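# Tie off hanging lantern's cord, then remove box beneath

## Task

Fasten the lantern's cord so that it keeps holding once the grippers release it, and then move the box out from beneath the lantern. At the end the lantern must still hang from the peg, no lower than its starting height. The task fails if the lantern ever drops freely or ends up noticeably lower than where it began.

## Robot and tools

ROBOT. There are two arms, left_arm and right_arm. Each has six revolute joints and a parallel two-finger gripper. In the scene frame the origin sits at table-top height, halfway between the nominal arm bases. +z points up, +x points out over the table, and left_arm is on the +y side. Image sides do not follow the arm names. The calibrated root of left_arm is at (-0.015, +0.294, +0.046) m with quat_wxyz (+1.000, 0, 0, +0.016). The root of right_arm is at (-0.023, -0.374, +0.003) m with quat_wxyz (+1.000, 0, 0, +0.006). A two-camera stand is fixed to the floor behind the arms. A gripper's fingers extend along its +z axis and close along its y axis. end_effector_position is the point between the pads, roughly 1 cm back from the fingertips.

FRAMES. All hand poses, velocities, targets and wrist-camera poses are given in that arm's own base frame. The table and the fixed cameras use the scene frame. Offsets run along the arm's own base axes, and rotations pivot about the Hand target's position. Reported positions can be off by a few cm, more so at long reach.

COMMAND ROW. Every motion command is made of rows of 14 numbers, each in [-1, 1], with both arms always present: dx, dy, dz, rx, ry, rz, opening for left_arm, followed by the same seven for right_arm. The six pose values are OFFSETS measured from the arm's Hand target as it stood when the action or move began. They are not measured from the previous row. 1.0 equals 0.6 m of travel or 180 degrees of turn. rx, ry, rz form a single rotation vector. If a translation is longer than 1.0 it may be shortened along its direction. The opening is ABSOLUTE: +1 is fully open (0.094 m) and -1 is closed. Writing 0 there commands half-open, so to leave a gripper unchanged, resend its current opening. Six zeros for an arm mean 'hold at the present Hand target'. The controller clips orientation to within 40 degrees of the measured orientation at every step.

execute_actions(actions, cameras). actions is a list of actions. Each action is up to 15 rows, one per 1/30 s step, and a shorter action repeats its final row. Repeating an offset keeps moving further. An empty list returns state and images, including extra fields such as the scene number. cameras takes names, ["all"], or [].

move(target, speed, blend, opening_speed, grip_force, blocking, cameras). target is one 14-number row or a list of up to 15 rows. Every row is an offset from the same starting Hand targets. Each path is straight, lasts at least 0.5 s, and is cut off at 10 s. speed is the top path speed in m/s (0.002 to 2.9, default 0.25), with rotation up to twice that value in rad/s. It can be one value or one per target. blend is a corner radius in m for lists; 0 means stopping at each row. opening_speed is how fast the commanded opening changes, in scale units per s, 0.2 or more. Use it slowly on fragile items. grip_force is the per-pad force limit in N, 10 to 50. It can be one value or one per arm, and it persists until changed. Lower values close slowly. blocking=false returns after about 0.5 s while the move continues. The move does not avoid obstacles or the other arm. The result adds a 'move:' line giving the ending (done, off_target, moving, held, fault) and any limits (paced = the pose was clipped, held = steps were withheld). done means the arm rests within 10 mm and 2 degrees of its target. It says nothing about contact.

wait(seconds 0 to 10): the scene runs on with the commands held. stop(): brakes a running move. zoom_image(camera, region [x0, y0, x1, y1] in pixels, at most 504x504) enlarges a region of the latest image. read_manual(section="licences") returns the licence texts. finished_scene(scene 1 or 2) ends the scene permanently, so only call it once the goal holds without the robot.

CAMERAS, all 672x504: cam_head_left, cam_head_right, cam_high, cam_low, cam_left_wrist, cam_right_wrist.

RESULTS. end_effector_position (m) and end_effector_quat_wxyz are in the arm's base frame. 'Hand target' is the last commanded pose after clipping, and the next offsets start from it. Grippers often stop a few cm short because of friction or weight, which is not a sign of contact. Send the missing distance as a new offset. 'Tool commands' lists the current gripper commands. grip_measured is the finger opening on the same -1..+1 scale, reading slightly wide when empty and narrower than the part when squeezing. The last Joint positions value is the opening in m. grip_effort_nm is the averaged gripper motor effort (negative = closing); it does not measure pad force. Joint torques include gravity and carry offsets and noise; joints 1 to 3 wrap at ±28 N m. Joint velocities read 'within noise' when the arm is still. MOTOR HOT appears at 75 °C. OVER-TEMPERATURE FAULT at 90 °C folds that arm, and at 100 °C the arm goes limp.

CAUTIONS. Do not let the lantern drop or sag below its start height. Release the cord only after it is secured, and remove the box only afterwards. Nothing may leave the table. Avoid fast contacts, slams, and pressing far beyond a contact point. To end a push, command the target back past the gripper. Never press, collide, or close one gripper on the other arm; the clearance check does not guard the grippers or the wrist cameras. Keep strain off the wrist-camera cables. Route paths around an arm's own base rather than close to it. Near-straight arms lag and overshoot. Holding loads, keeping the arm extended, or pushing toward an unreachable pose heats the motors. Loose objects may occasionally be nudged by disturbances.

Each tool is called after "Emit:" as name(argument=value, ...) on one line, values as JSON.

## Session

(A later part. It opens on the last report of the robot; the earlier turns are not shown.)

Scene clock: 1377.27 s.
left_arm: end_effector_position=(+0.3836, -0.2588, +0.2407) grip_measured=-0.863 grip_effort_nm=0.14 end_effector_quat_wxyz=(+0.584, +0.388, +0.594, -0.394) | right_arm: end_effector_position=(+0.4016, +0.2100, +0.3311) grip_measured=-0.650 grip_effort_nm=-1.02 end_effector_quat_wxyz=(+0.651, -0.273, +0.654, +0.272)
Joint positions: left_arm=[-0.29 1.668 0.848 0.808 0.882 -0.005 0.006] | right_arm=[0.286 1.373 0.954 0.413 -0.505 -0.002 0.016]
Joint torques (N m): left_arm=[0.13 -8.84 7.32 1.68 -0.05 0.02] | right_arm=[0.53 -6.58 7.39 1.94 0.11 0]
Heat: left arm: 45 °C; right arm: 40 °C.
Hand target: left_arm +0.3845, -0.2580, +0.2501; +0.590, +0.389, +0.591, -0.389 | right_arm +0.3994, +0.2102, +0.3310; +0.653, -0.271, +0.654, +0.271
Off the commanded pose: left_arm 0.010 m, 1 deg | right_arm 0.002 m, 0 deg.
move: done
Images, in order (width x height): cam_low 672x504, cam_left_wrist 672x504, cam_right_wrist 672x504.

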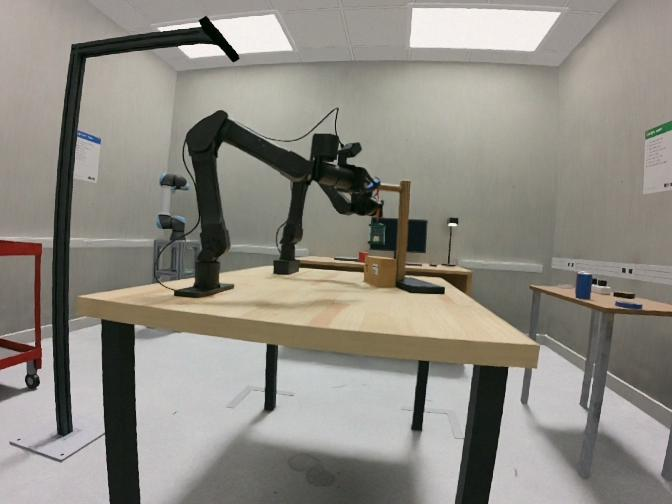

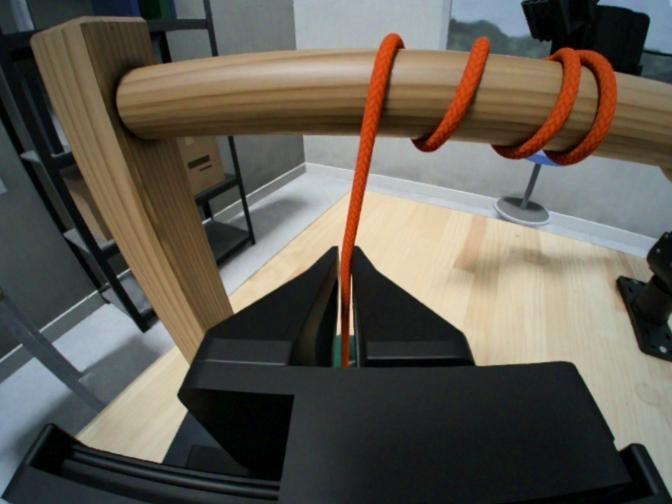

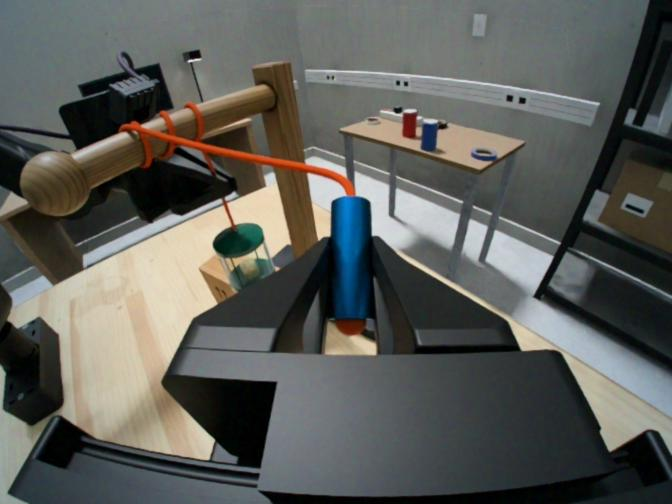

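Emit:
wait(seconds=1, cameras=["cam_left_wrist", "cam_right_wrist", "cam_low", "cam_high"])

Emit:
zoom_image(camera="cam_low", region=[330, 160, 450, 310])

Emit:
zoom_image(camera="cam_high", region=[270, 120, 430, 260])

Scene clock: 1400.07 s.
left_arm: end_effector_position=(+0.3836, -0.2588, +0.2407) grip_measured=-0.863 grip_effort_nm=0.14 end_effector_quat_wxyz=(+0.584, +0.388, +0.594, -0.394) | right_arm: end_effector_position=(+0.4017, +0.2099, +0.3311) grip_measured=-0.650 grip_effort_nm=-1.02 end_effector_quat_wxyz=(+0.651, -0.273, +0.655, +0.272)
Joint positions: left_arm=[-0.29 1.668 0.848 0.808 0.882 -0.005 0.006] | right_arm=[0.286 1.373 0.954 0.413 -0.505 -0.002 0.016]
Joint torques (N m): left_arm=[0.1 -8.84 7.34 1.68 -0.06 0.01] | right_arm=[0.5 -6.58 7.31 1.96 0.14 0.02]
Heat: left arm: 45 °C; right arm: 40 °C.
Hand target: left_arm +0.3845, -0.2580, +0.2501; +0.590, +0.389, +0.591, -0.389 | right_arm +0.3994, +0.2102, +0.3310; +0.653, -0.271, +0.654, +0.271
Tool commands: left_gripper/opening=-0.86 right_gripper/opening=-0.75
Off the commanded pose: left_arm 0.010 m, 1 deg | right_arm 0.002 m, 0 deg.
wait: 1.00 s; at rest from the start
Images, in order (width x height): cam_high 672x504, cam_low 672x504, cam_left_wrist 672x504, cam_right_wrist 672x504.

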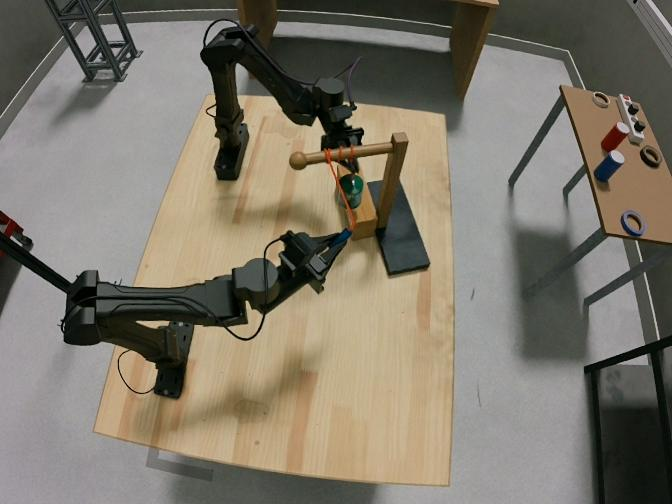

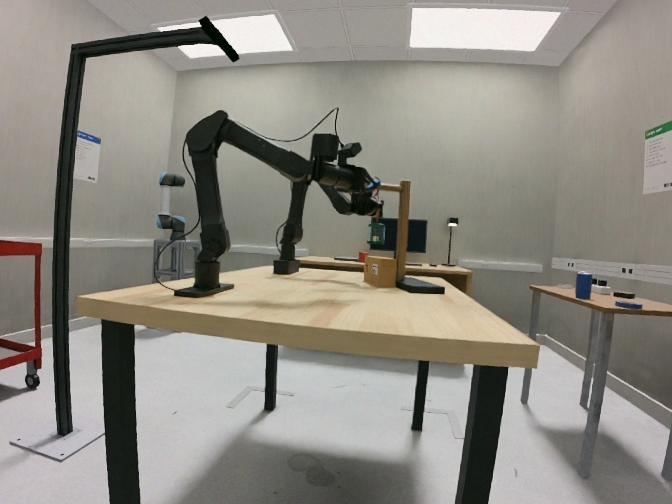

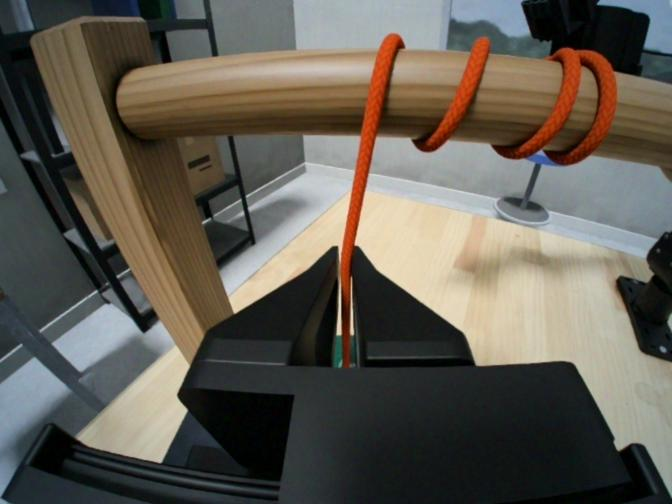

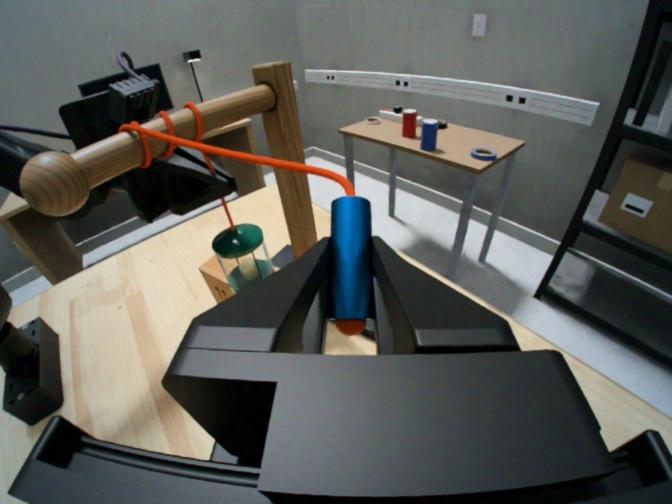

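Scaled by 3.360 from the camera's 672x504 image, which has a finer 960x720 frame.

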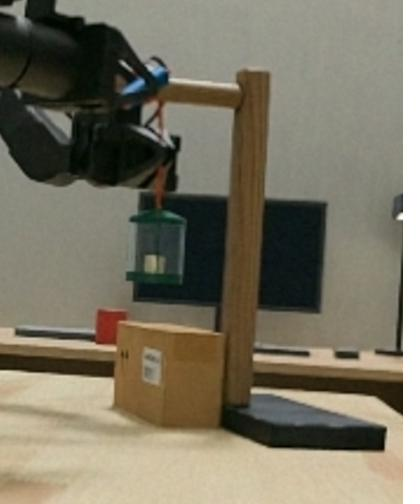

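Scaled by 3.150 from the camera's 672x504 image, which has a finer 960x720 frame.

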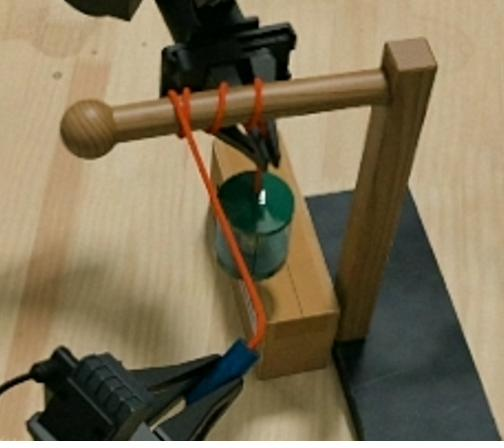

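Emit:
move(target=[[0, 0, 0, 0, 0, 0, -0.86, 0.0038, 0.0032, -0.113, 0, 0, 0, -0.75], [0, 0, 0, 0, 0, 0, -0.86, -0.018, 0.068, -0.2188, 0, 0, 0, -0.75]], speed=0.04, blend=[0.02, 0], cameras=["cam_left_wrist", "cam_right_wrist", "cam_low", "cam_high"])

Emit:
zoom_image(camera="cam_low", region=[330, 160, 450, 310])

Emit:
zoom_image(camera="cam_high", region=[270, 120, 430, 260])

Scene clock: 1427.80 s.
left_arm: end_effector_position=(+0.3836, -0.2588, +0.2407) grip_measured=-0.863 grip_effort_nm=0.14 end_effector_quat_wxyz=(+0.584, +0.388, +0.594, -0.394) | right_arm: end_effector_position=(+0.3817, +0.2577, +0.2257) grip_measured=-0.650 grip_effort_nm=-1.02 end_effector_quat_wxyz=(+0.673, -0.286, +0.620, +0.286)
Joint positions: left_arm=[-0.29 1.668 0.848 0.808 0.882 -0.005 0.006] | right_arm=[0.442 1.632 0.63 1.077 -0.39 -0.002 0.016]
Joint torques (N m): left_arm=[0.13 -8.81 7.35 1.68 -0.05 0.03] | right_arm=[-0.4 -4.88 5.12 1.5 0.51 -0.02]
Heat: left arm: 45 °C; right arm: 40 °C.
Hand target: left_arm +0.3845, -0.2580, +0.2501; +0.590, +0.389, +0.591, -0.389 | right_arm +0.3887, +0.2510, +0.1997; +0.653, -0.271, +0.654, +0.271
Off the commanded pose: left_arm 0.010 m, 1 deg | right_arm 0.028 m, 5 deg.
move: off_target (right_arm)
Images, in order (width x height): cam_high 672x504, cam_low 672x504, cam_left_wrist 672x504, cam_right_wrist 672x504.

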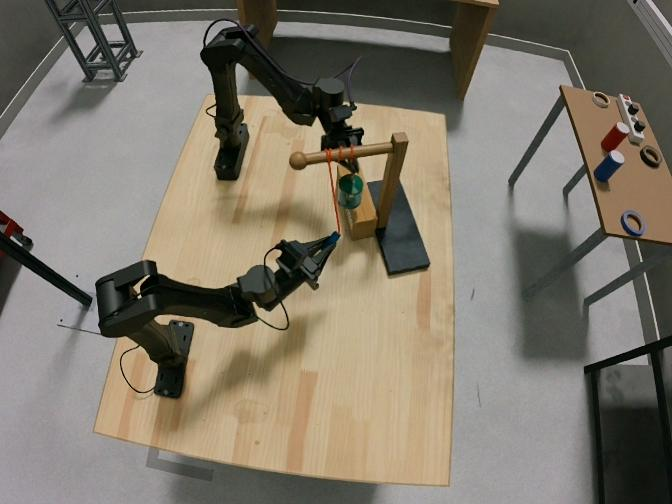

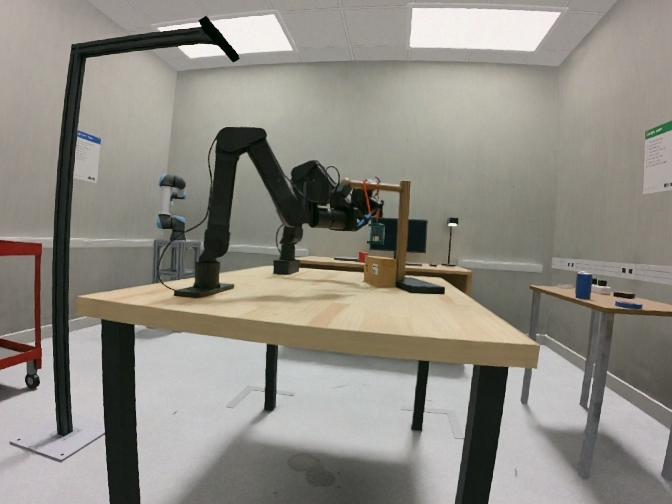

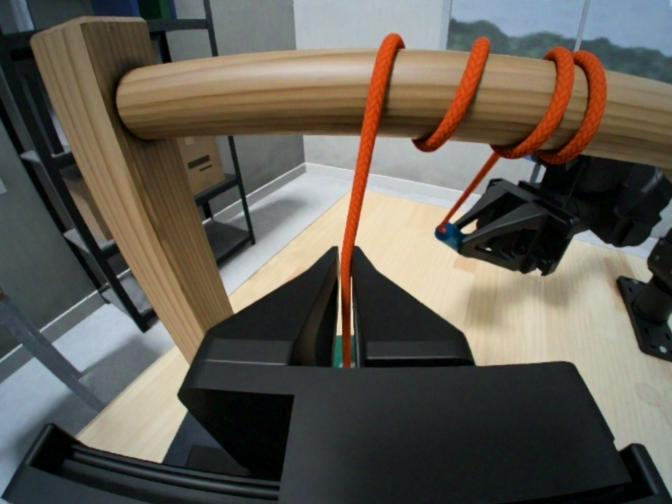

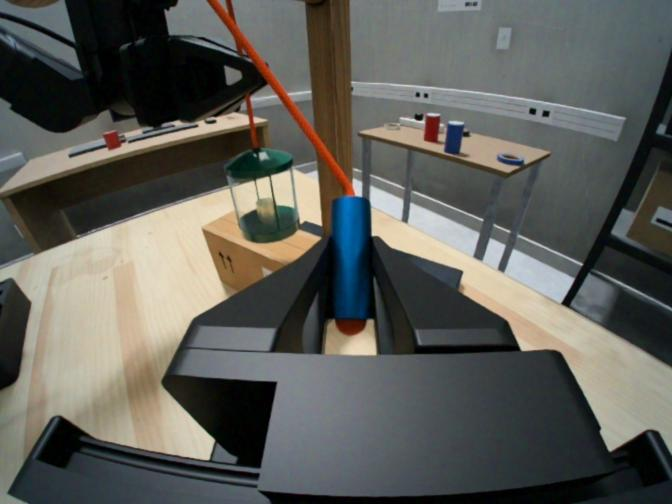

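Scaled by 3.360 from the camera's 672x504 image, which has a finer 960x720 frame.

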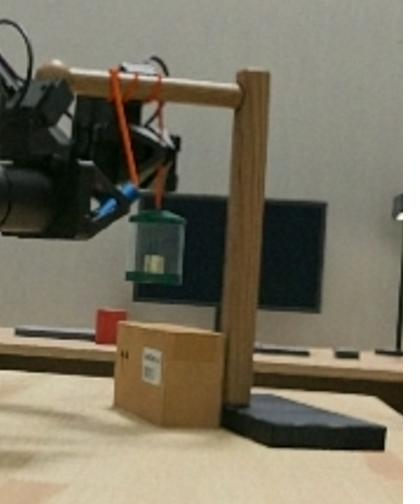

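Scaled by 3.150 from the camera's 672x504 image, which has a finer 960x720 frame.

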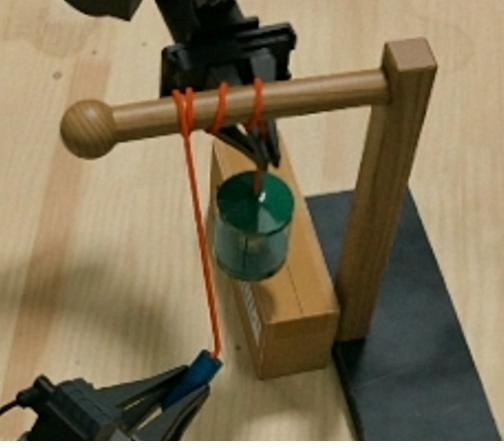

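Emit:
move(target=[0, 0, 0, 0, 0, 0, -0.86, -0.0378, 0.1103, -0.0312, 0, 0, 0, -0.75], speed=0.04, cameras=["cam_left_wrist", "cam_right_wrist", "cam_low", "cam_high"])

Emit:
zoom_image(camera="cam_low", region=[330, 160, 450, 310])

Emit:
zoom_image(camera="cam_high", region=[270, 120, 430, 260])

Scene clock: 1451.47 s.
left_arm: end_effector_position=(+0.3836, -0.2588, +0.2407) grip_measured=-0.863 grip_effort_nm=0.14 end_effector_quat_wxyz=(+0.584, +0.388, +0.594, -0.394) | right_arm: end_effector_position=(+0.3601, +0.3158, +0.1952) grip_measured=-0.650 grip_effort_nm=-1.02 end_effector_quat_wxyz=(+0.666, -0.273, +0.635, +0.280)
Joint positions: left_arm=[-0.29 1.668 0.848 0.808 0.882 -0.005 0.006] | right_arm=[0.666 1.754 0.637 1.162 -0.138 -0.002 0.016]
Joint torques (N m): left_arm=[0.09 -8.83 7.31 1.67 -0.05 0.02] | right_arm=[0.18 -5.48 7.61 1.6 0.28 0]
Heat: left arm: 44 °C; right arm: 39 °C.
Hand target: left_arm +0.3845, -0.2580, +0.2501; +0.590, +0.389, +0.591, -0.389 | right_arm +0.3659, +0.3172, +0.1812; +0.653, -0.271, +0.653, +0.271
Off the commanded pose: left_arm 0.010 m, 1 deg | right_arm 0.015 m, 3 deg.
move: off_target (right_arm)
Images, in order (width x height): cam_high 672x504, cam_low 672x504, cam_left_wrist 672x504, cam_right_wrist 672x504.

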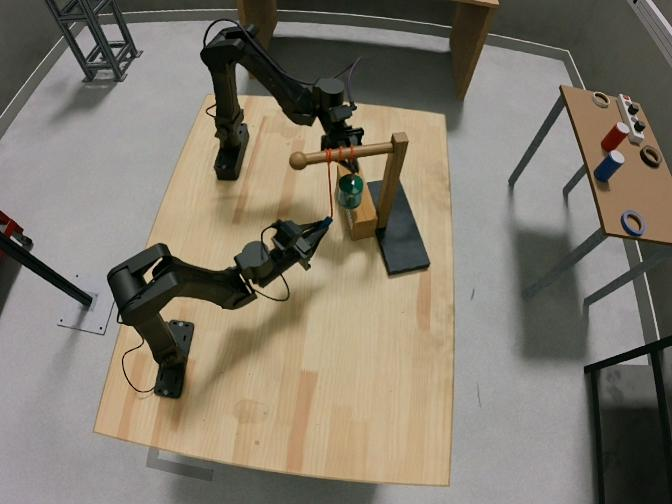

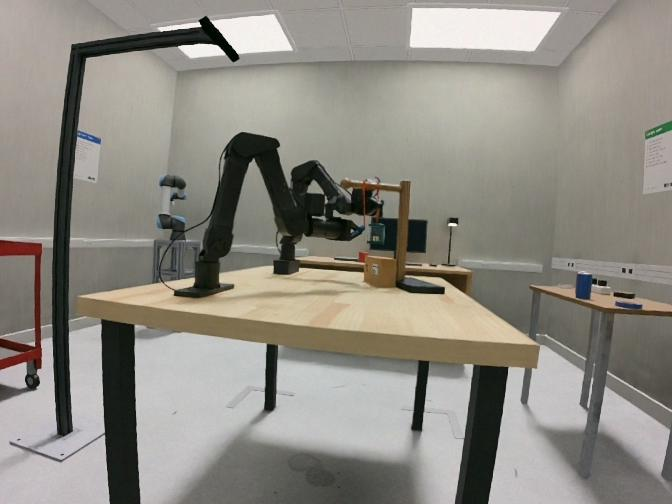

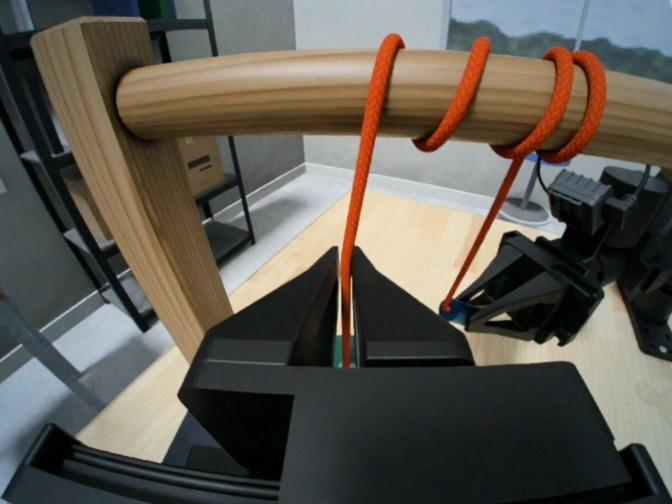

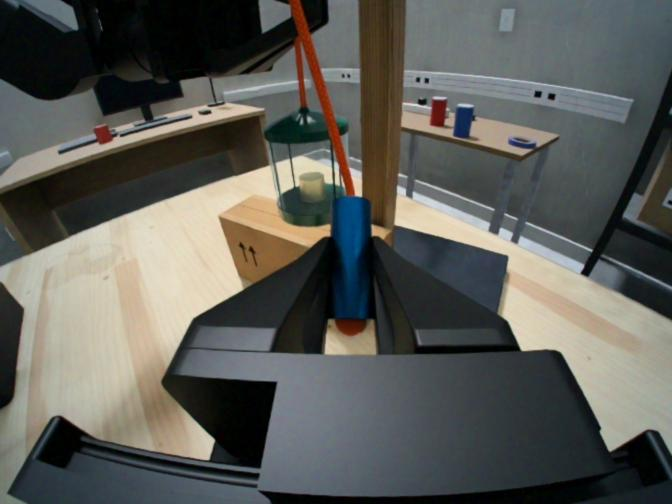

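Scaled by 3.360 from the camera's 672x504 image, which has a finer 960x720 frame.

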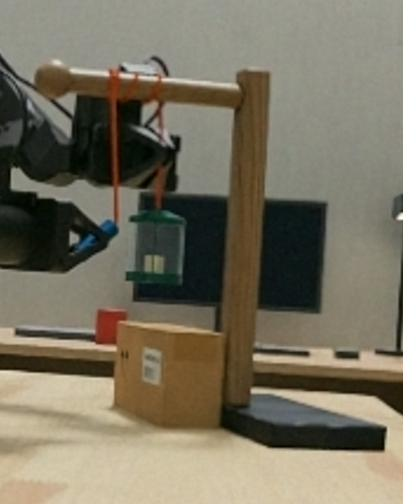

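Scaled by 3.150 from the camera's 672x504 image, which has a finer 960x720 frame.

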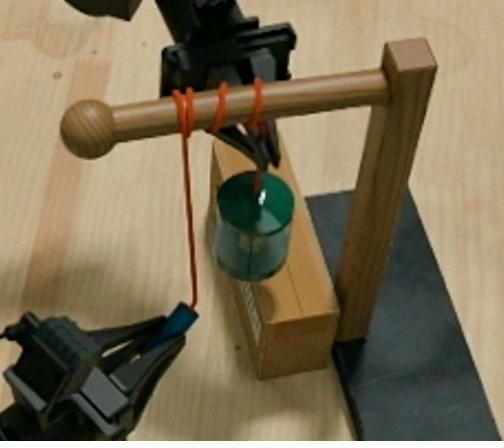

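Emit:
move(target=[0, 0, 0, 0, 0, 0, -0.86, -0.0223, 0.066, 0.0063, 0, 0, 0, -0.75], speed=0.03, cameras=["cam_right_wrist", "cam_low", "cam_high"])

Emit:
zoom_image(camera="cam_low", region=[330, 160, 450, 310])

Scene clock: 1469.67 s.
left_arm: end_effector_position=(+0.3836, -0.2588, +0.2407) grip_measured=-0.863 grip_effort_nm=0.14 end_effector_quat_wxyz=(+0.584, +0.388, +0.594, -0.394) | right_arm: end_effector_position=(+0.3488, +0.3524, +0.1917) grip_measured=-0.650 grip_effort_nm=-1.02 end_effector_quat_wxyz=(+0.660, -0.270, +0.644, +0.275)
Joint positions: left_arm=[-0.29 1.668 0.848 0.808 0.882 -0.005 0.006] | right_arm=[0.786 1.797 0.704 1.117 -0.005 -0.002 0.016]
Joint torques (N m): left_arm=[0.1 -8.76 7.34 1.67 -0.05 0.02] | right_arm=[0.42 -6.38 8.54 1.69 0.13 0.02]
Heat: left arm: 44 °C; right arm: 40 °C.
Hand target: left_arm +0.3845, -0.2580, +0.2501; +0.590, +0.389, +0.591, -0.389 | right_arm +0.3525, +0.3568, +0.1848; +0.653, -0.271, +0.654, +0.271
Off the commanded pose: left_arm 0.010 m, 1 deg | right_arm 0.009 m, 1 deg.
move: done
Images, in order (width x height): cam_high 672x504, cam_low 672x504, cam_right_wrist 672x504.

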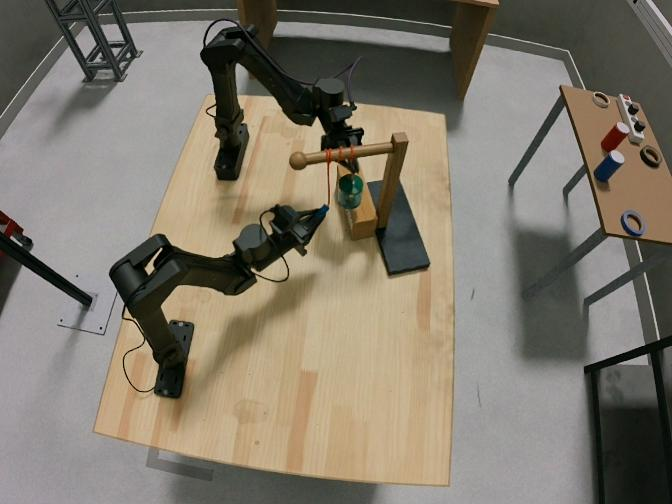

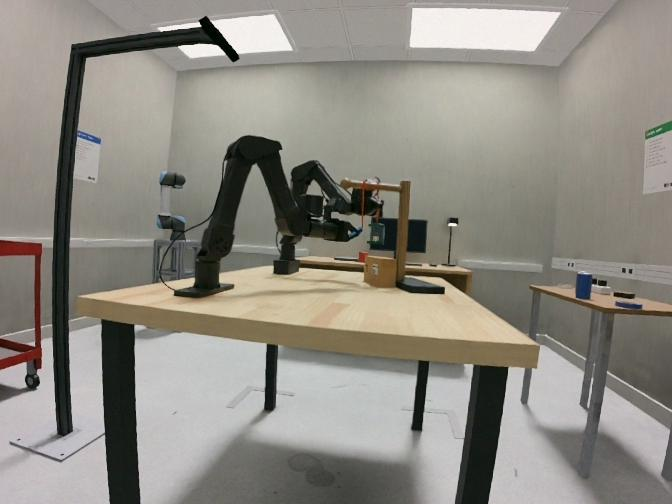

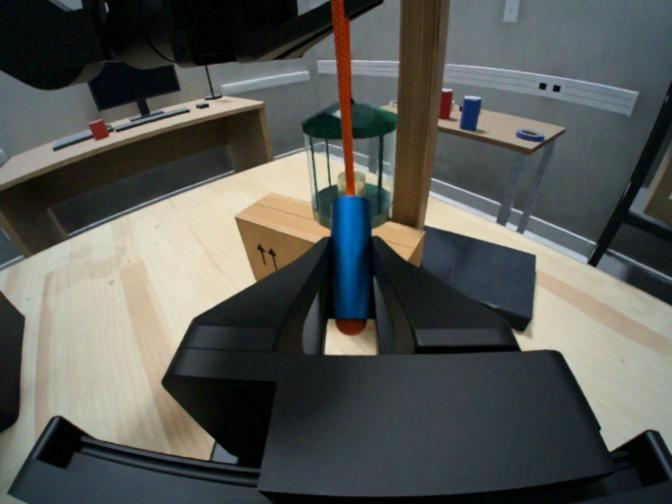

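Scaled by 3.360 from the camera's 672x504 image, which has a finer 960x720 frame.

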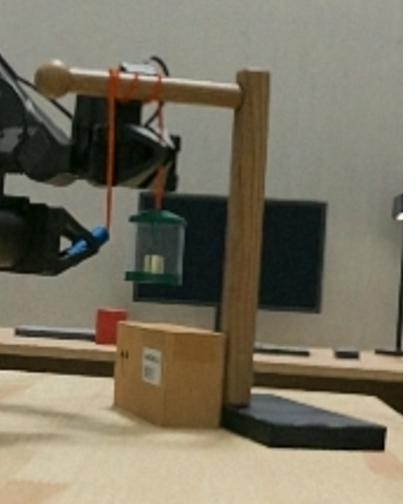

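Emit:
move(target=[0, 0, 0, 0, 0, 0, -0.86, 0.015, 0.015, -0.0233, 0, 0, 0, -0.75], speed=0.01, grip_force=[50, 10], cameras=["cam_right_wrist", "cam_low"])

Emit:
zoom_image(camera="cam_low", region=[330, 160, 450, 310])

Scene clock: 1490.23 s.
left_arm: end_effector_position=(+0.3836, -0.2588, +0.2407) grip_measured=-0.863 grip_effort_nm=0.14 end_effector_quat_wxyz=(+0.584, +0.388, +0.594, -0.394) | right_arm: end_effector_position=(+0.3582, +0.3616, +0.1898) grip_measured=-0.628 grip_effort_nm=-0.29 end_effector_quat_wxyz=(+0.671, -0.266, +0.634, +0.279)
Joint positions: left_arm=[-0.29 1.668 0.848 0.808 0.882 -0.005 0.006] | right_arm=[0.786 1.872 0.75 1.178 -0.005 -0.002 0.017]
Joint torques (N m): left_arm=[0.1 -8.83 7.34 1.69 -0.05 0.03] | right_arm=[0.43 -6.2 7.43 1.52 0.15 -0.03]
Heat: left arm: 44 °C; right arm: 40 °C.
Hand target: left_arm +0.3845, -0.2580, +0.2501; +0.590, +0.389, +0.591, -0.389 | right_arm +0.3616, +0.3658, +0.1709; +0.653, -0.271, +0.653, +0.271
Off the commanded pose: left_arm 0.010 m, 1 deg | right_arm 0.020 m, 3 deg.
grip_force (N): 50, 10
move: off_target (right_arm)
Images, in order (width x height): cam_low 672x504, cam_right_wrist 672x504.

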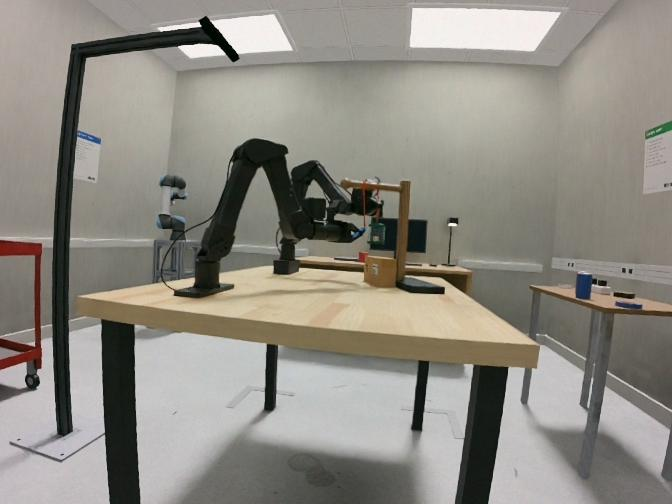

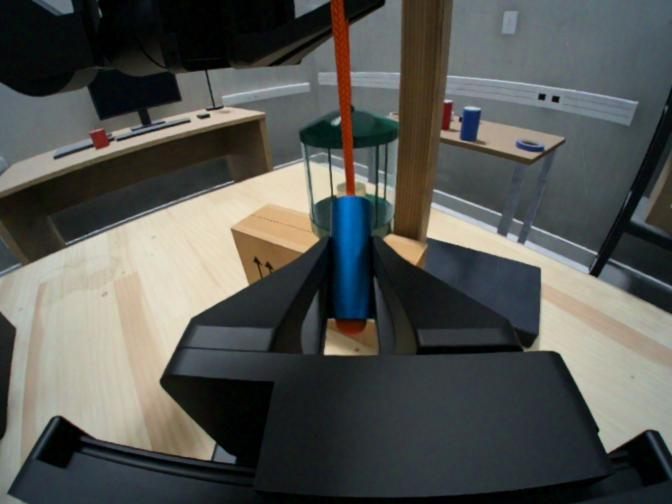

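Scaled by 3.360 from the camera's 672x504 image, which has a finer 960x720 frame.

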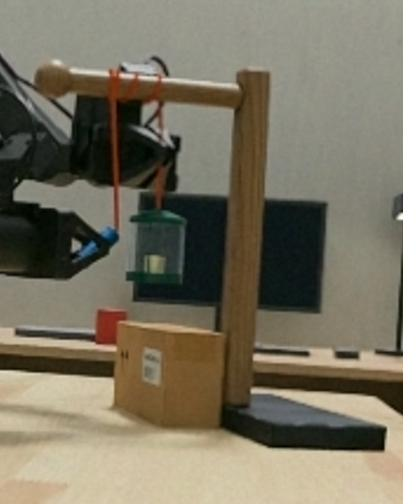

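Emit:
move(target=[0, 0, 0, 0, 0, 0, -0.86, -0.0268, 0.0135, 0.0202, 0, 0, -0.25, -0.75], speed=0.08, grip_force=[50, 30], cameras=["cam_right_wrist", "cam_low", "cam_high"])

Emit:
zoom_image(camera="cam_low", region=[330, 160, 450, 310])

Emit:
zoom_image(camera="cam_high", region=[270, 120, 430, 260])

Scene clock: 1517.07 s.
left_arm: end_effector_position=(+0.3836, -0.2588, +0.2407) grip_measured=-0.863 grip_effort_nm=0.14 end_effector_quat_wxyz=(+0.584, +0.388, +0.594, -0.394) | right_arm: end_effector_position=(+0.3455, +0.3689, +0.1887) grip_measured=-0.636 grip_effort_nm=-0.66 end_effector_quat_wxyz=(+0.710, +0.003, +0.704, +0.008)
Joint positions: left_arm=[-0.29 1.668 0.848 0.808 0.882 -0.005 0.006] | right_arm=[1.146 2.056 1.096 0.98 1.14 -0.002 0.017]
Joint torques (N m): left_arm=[0.14 -8.83 7.32 1.68 -0.07 0.02] | right_arm=[0.51 -8.61 8.91 1.32 0.18 -0.02]
Heat: left arm: 44 °C; right arm: 38 °C.
Hand target: left_arm +0.3845, -0.2580, +0.2501; +0.590, +0.389, +0.591, -0.389 | right_arm +0.3454, +0.3740, +0.1830; +0.707, +0.000, +0.707, +0.000
Off the commanded pose: left_arm 0.010 m, 1 deg | right_arm 0.008 m, 1 deg.
grip_force (N): 50, 30
move: done
Images, in order (width x height): cam_high 672x504, cam_low 672x504, cam_right_wrist 672x504.

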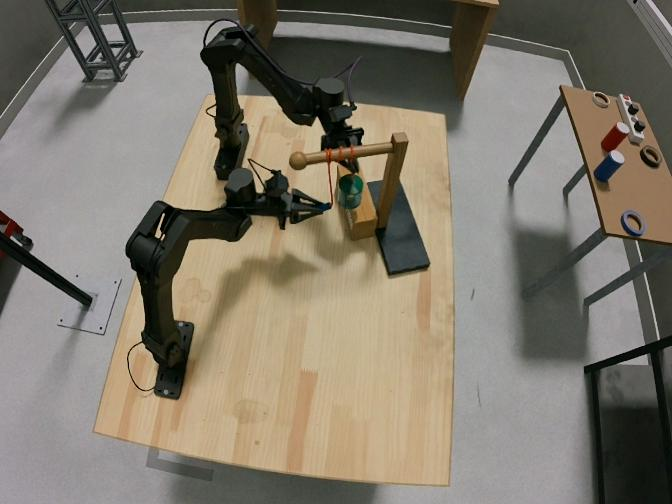

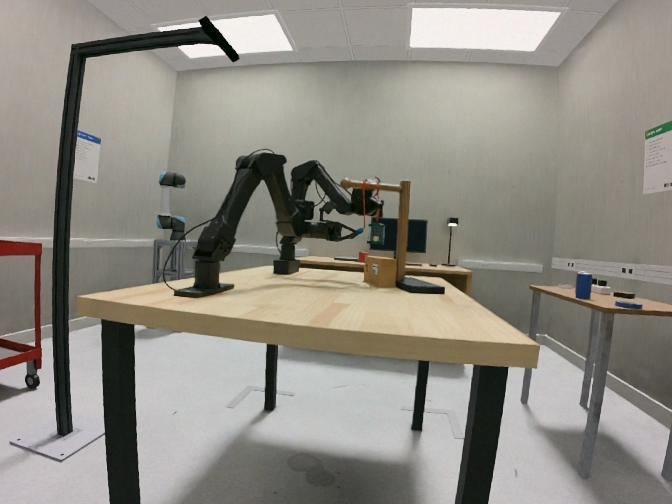

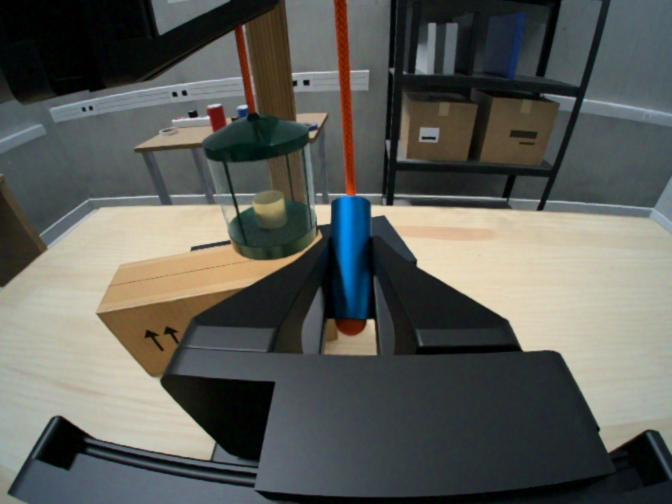

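Scaled by 3.360 from the camera's 672x504 image, which has a finer 960x720 frame.

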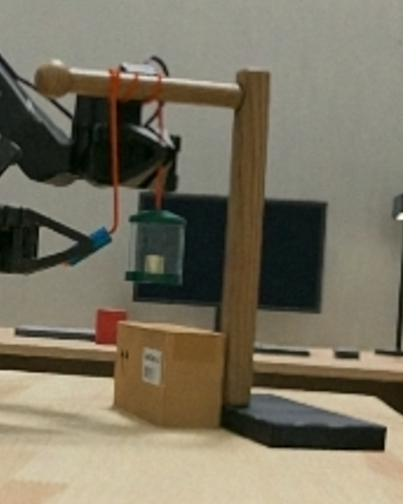

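Scaled by 3.150 from the camera's 672x504 image, which has a finer 960x720 frame.

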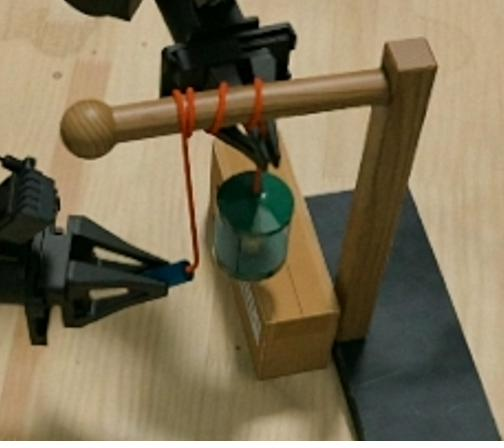

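Emit:
execute_actions(actions=[], cameras=["all"])

Scene clock: 1547.17 s.
left_arm: end_effector_position=(+0.3836, -0.2588, +0.2407) grip_measured=-0.863 grip_effort_nm=0.13 end_effector_quat_wxyz=(+0.584, +0.388, +0.594, -0.394) | right_arm: end_effector_position=(+0.3455, +0.3687, +0.1886) grip_measured=-0.636 grip_effort_nm=-0.66 end_effector_quat_wxyz=(+0.710, +0.004, +0.704, +0.008)
Joint positions: left_arm=[-0.29 1.668 0.848 0.808 0.882 -0.005 0.006] | right_arm=[1.146 2.056 1.096 0.98 1.14 -0.002 0.017]
Joint velocities: within noise
Joint torques (N m): left_arm=[0.09 -8.81 7.42 1.67 -0.06 0.02] | right_arm=[0.43 -8.65 8.83 1.32 0.17 0]
Heat: left arm: 44 °C; right arm: 39 °C.
Hand target: left_arm +0.3845, -0.2580, +0.2501; +0.590, +0.389, +0.591, -0.389 | right_arm +0.3454, +0.3739, +0.1829; +0.707, +0.000, +0.707, +0.000
Tool commands: left_gripper/opening=-0.86 right_gripper/opening=-0.75
Off the commanded pose: left_arm 0.010 m, 1 deg | right_arm 0.008 m, 1 deg.
grip_force (N): 50, 30

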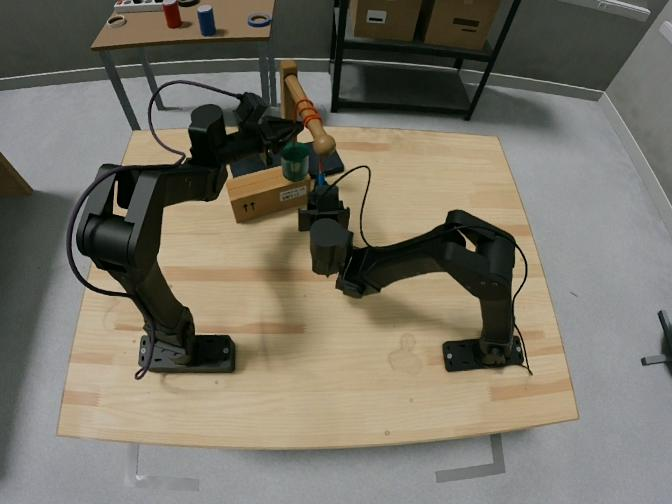

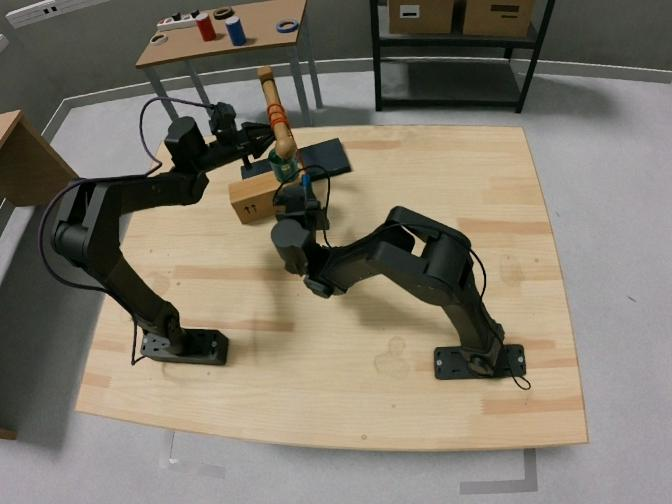

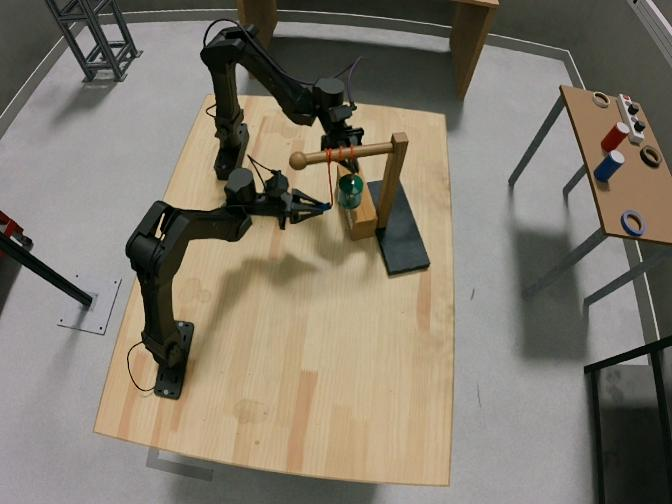

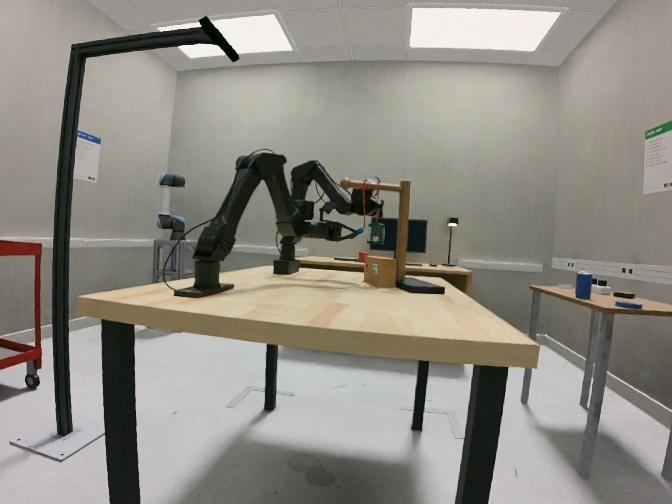

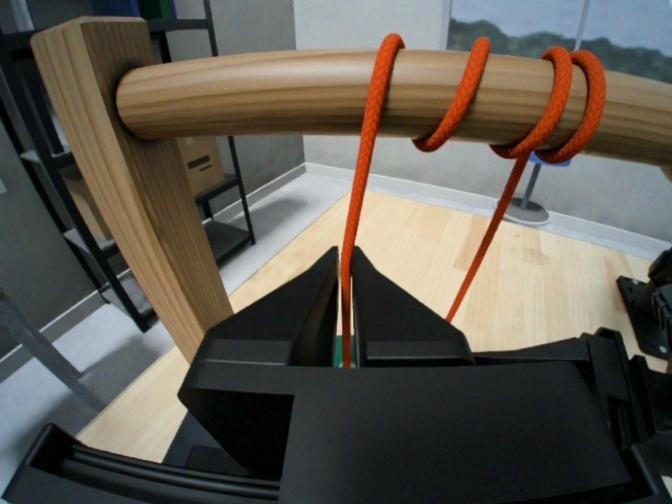

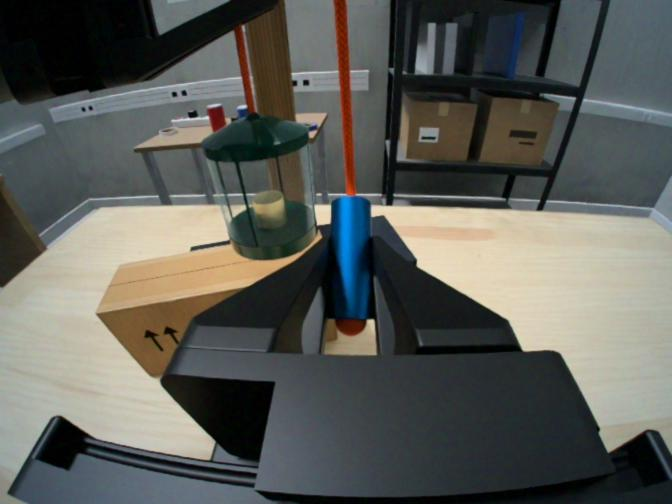

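Emit:
zoom_image(camera="cam_low", region=[330, 160, 450, 310])

Emit:
zoom_image(camera="cam_right_wrist", region=[180, 0, 500, 350])

Scaled by 3.360 from the camera's 672x504 image, which has a finer 960x720 frame.

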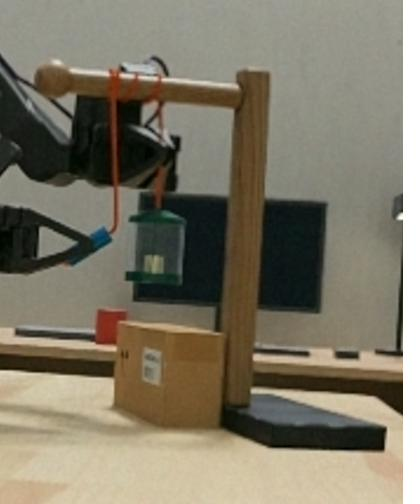

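Scaled by 1.440 from the camera's 672x504 image, which has a finer 960x720 frame.

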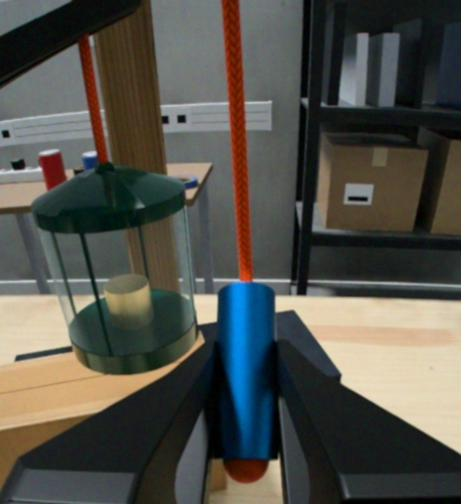

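Emit:
move(target=[0,0,0,0,0,0,-0.86,0,0,0,0,0,0,-0.5], opening_speed=0.2, cameras=["cam_low","cam_right_wrist","cam_left_wrist"])

Scene clock: 1575.13 s.
left_arm: end_effector_position=(+0.3836, -0.2588, +0.2407) grip_measured=-0.863 grip_effort_nm=0.13 end_effector_quat_wxyz=(+0.584, +0.388, +0.594, -0.394) | right_arm: end_effector_position=(+0.3455, +0.3687, +0.1881) grip_measured=-0.502 grip_effort_nm=0.09 end_effector_quat_wxyz=(+0.709, +0.003, +0.705, +0.006)
Joint positions: left_arm=[-0.29 1.668 0.848 0.808 0.882 -0.005 0.006] | right_arm=[1.146 2.056 1.096 0.976 1.141 -0.002 0.023]
Joint torques (N m): left_arm=[0.14 -8.77 7.35 1.68 -0.06 0.03] | right_arm=[0.53 -8.66 8.95 1.35 0.19 0.01]
Heat: left arm: 44 °C; right arm: 39 °C.
Hand target: left_arm +0.3845, -0.2580, +0.2501; +0.590, +0.389, +0.591, -0.389 | right_arm +0.3454, +0.3740, +0.1830; +0.707, +0.000, +0.707, +0.000
Off the commanded pose: left_arm 0.010 m, 1 deg | right_arm 0.007 m, 1 deg.
grip_force (N): 50, 30
move: done
Images, in order (width x height): cam_low 672x504, cam_left_wrist 672x504, cam_right_wrist 672x504.

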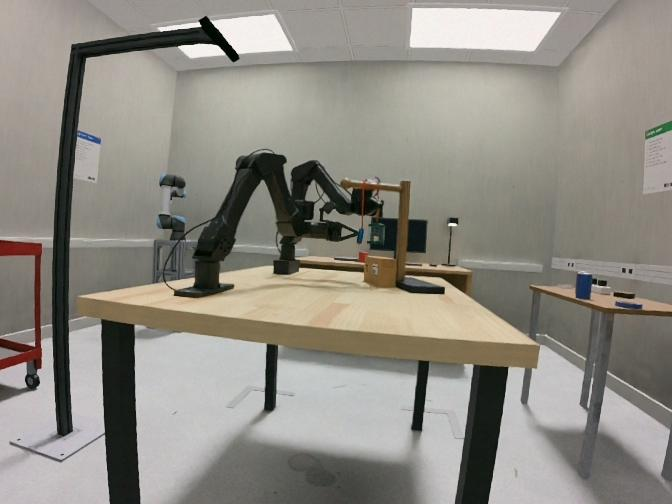

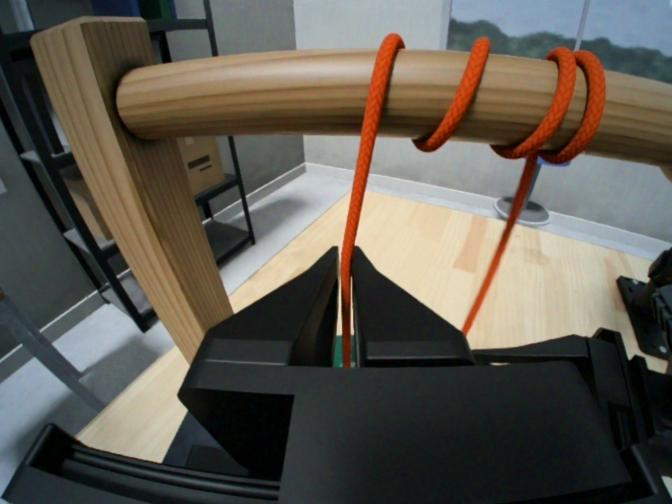

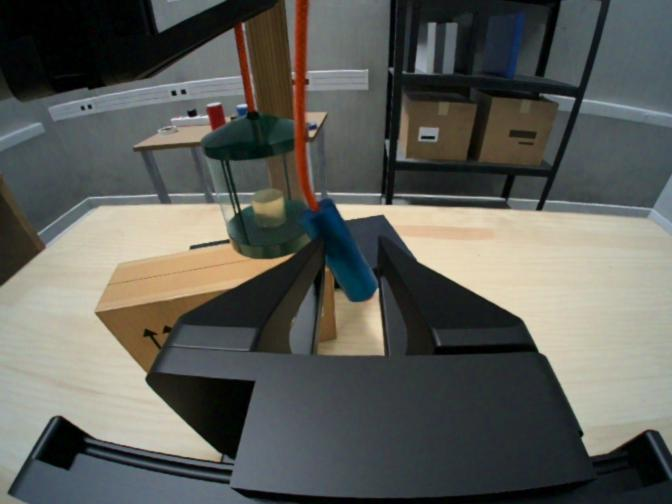

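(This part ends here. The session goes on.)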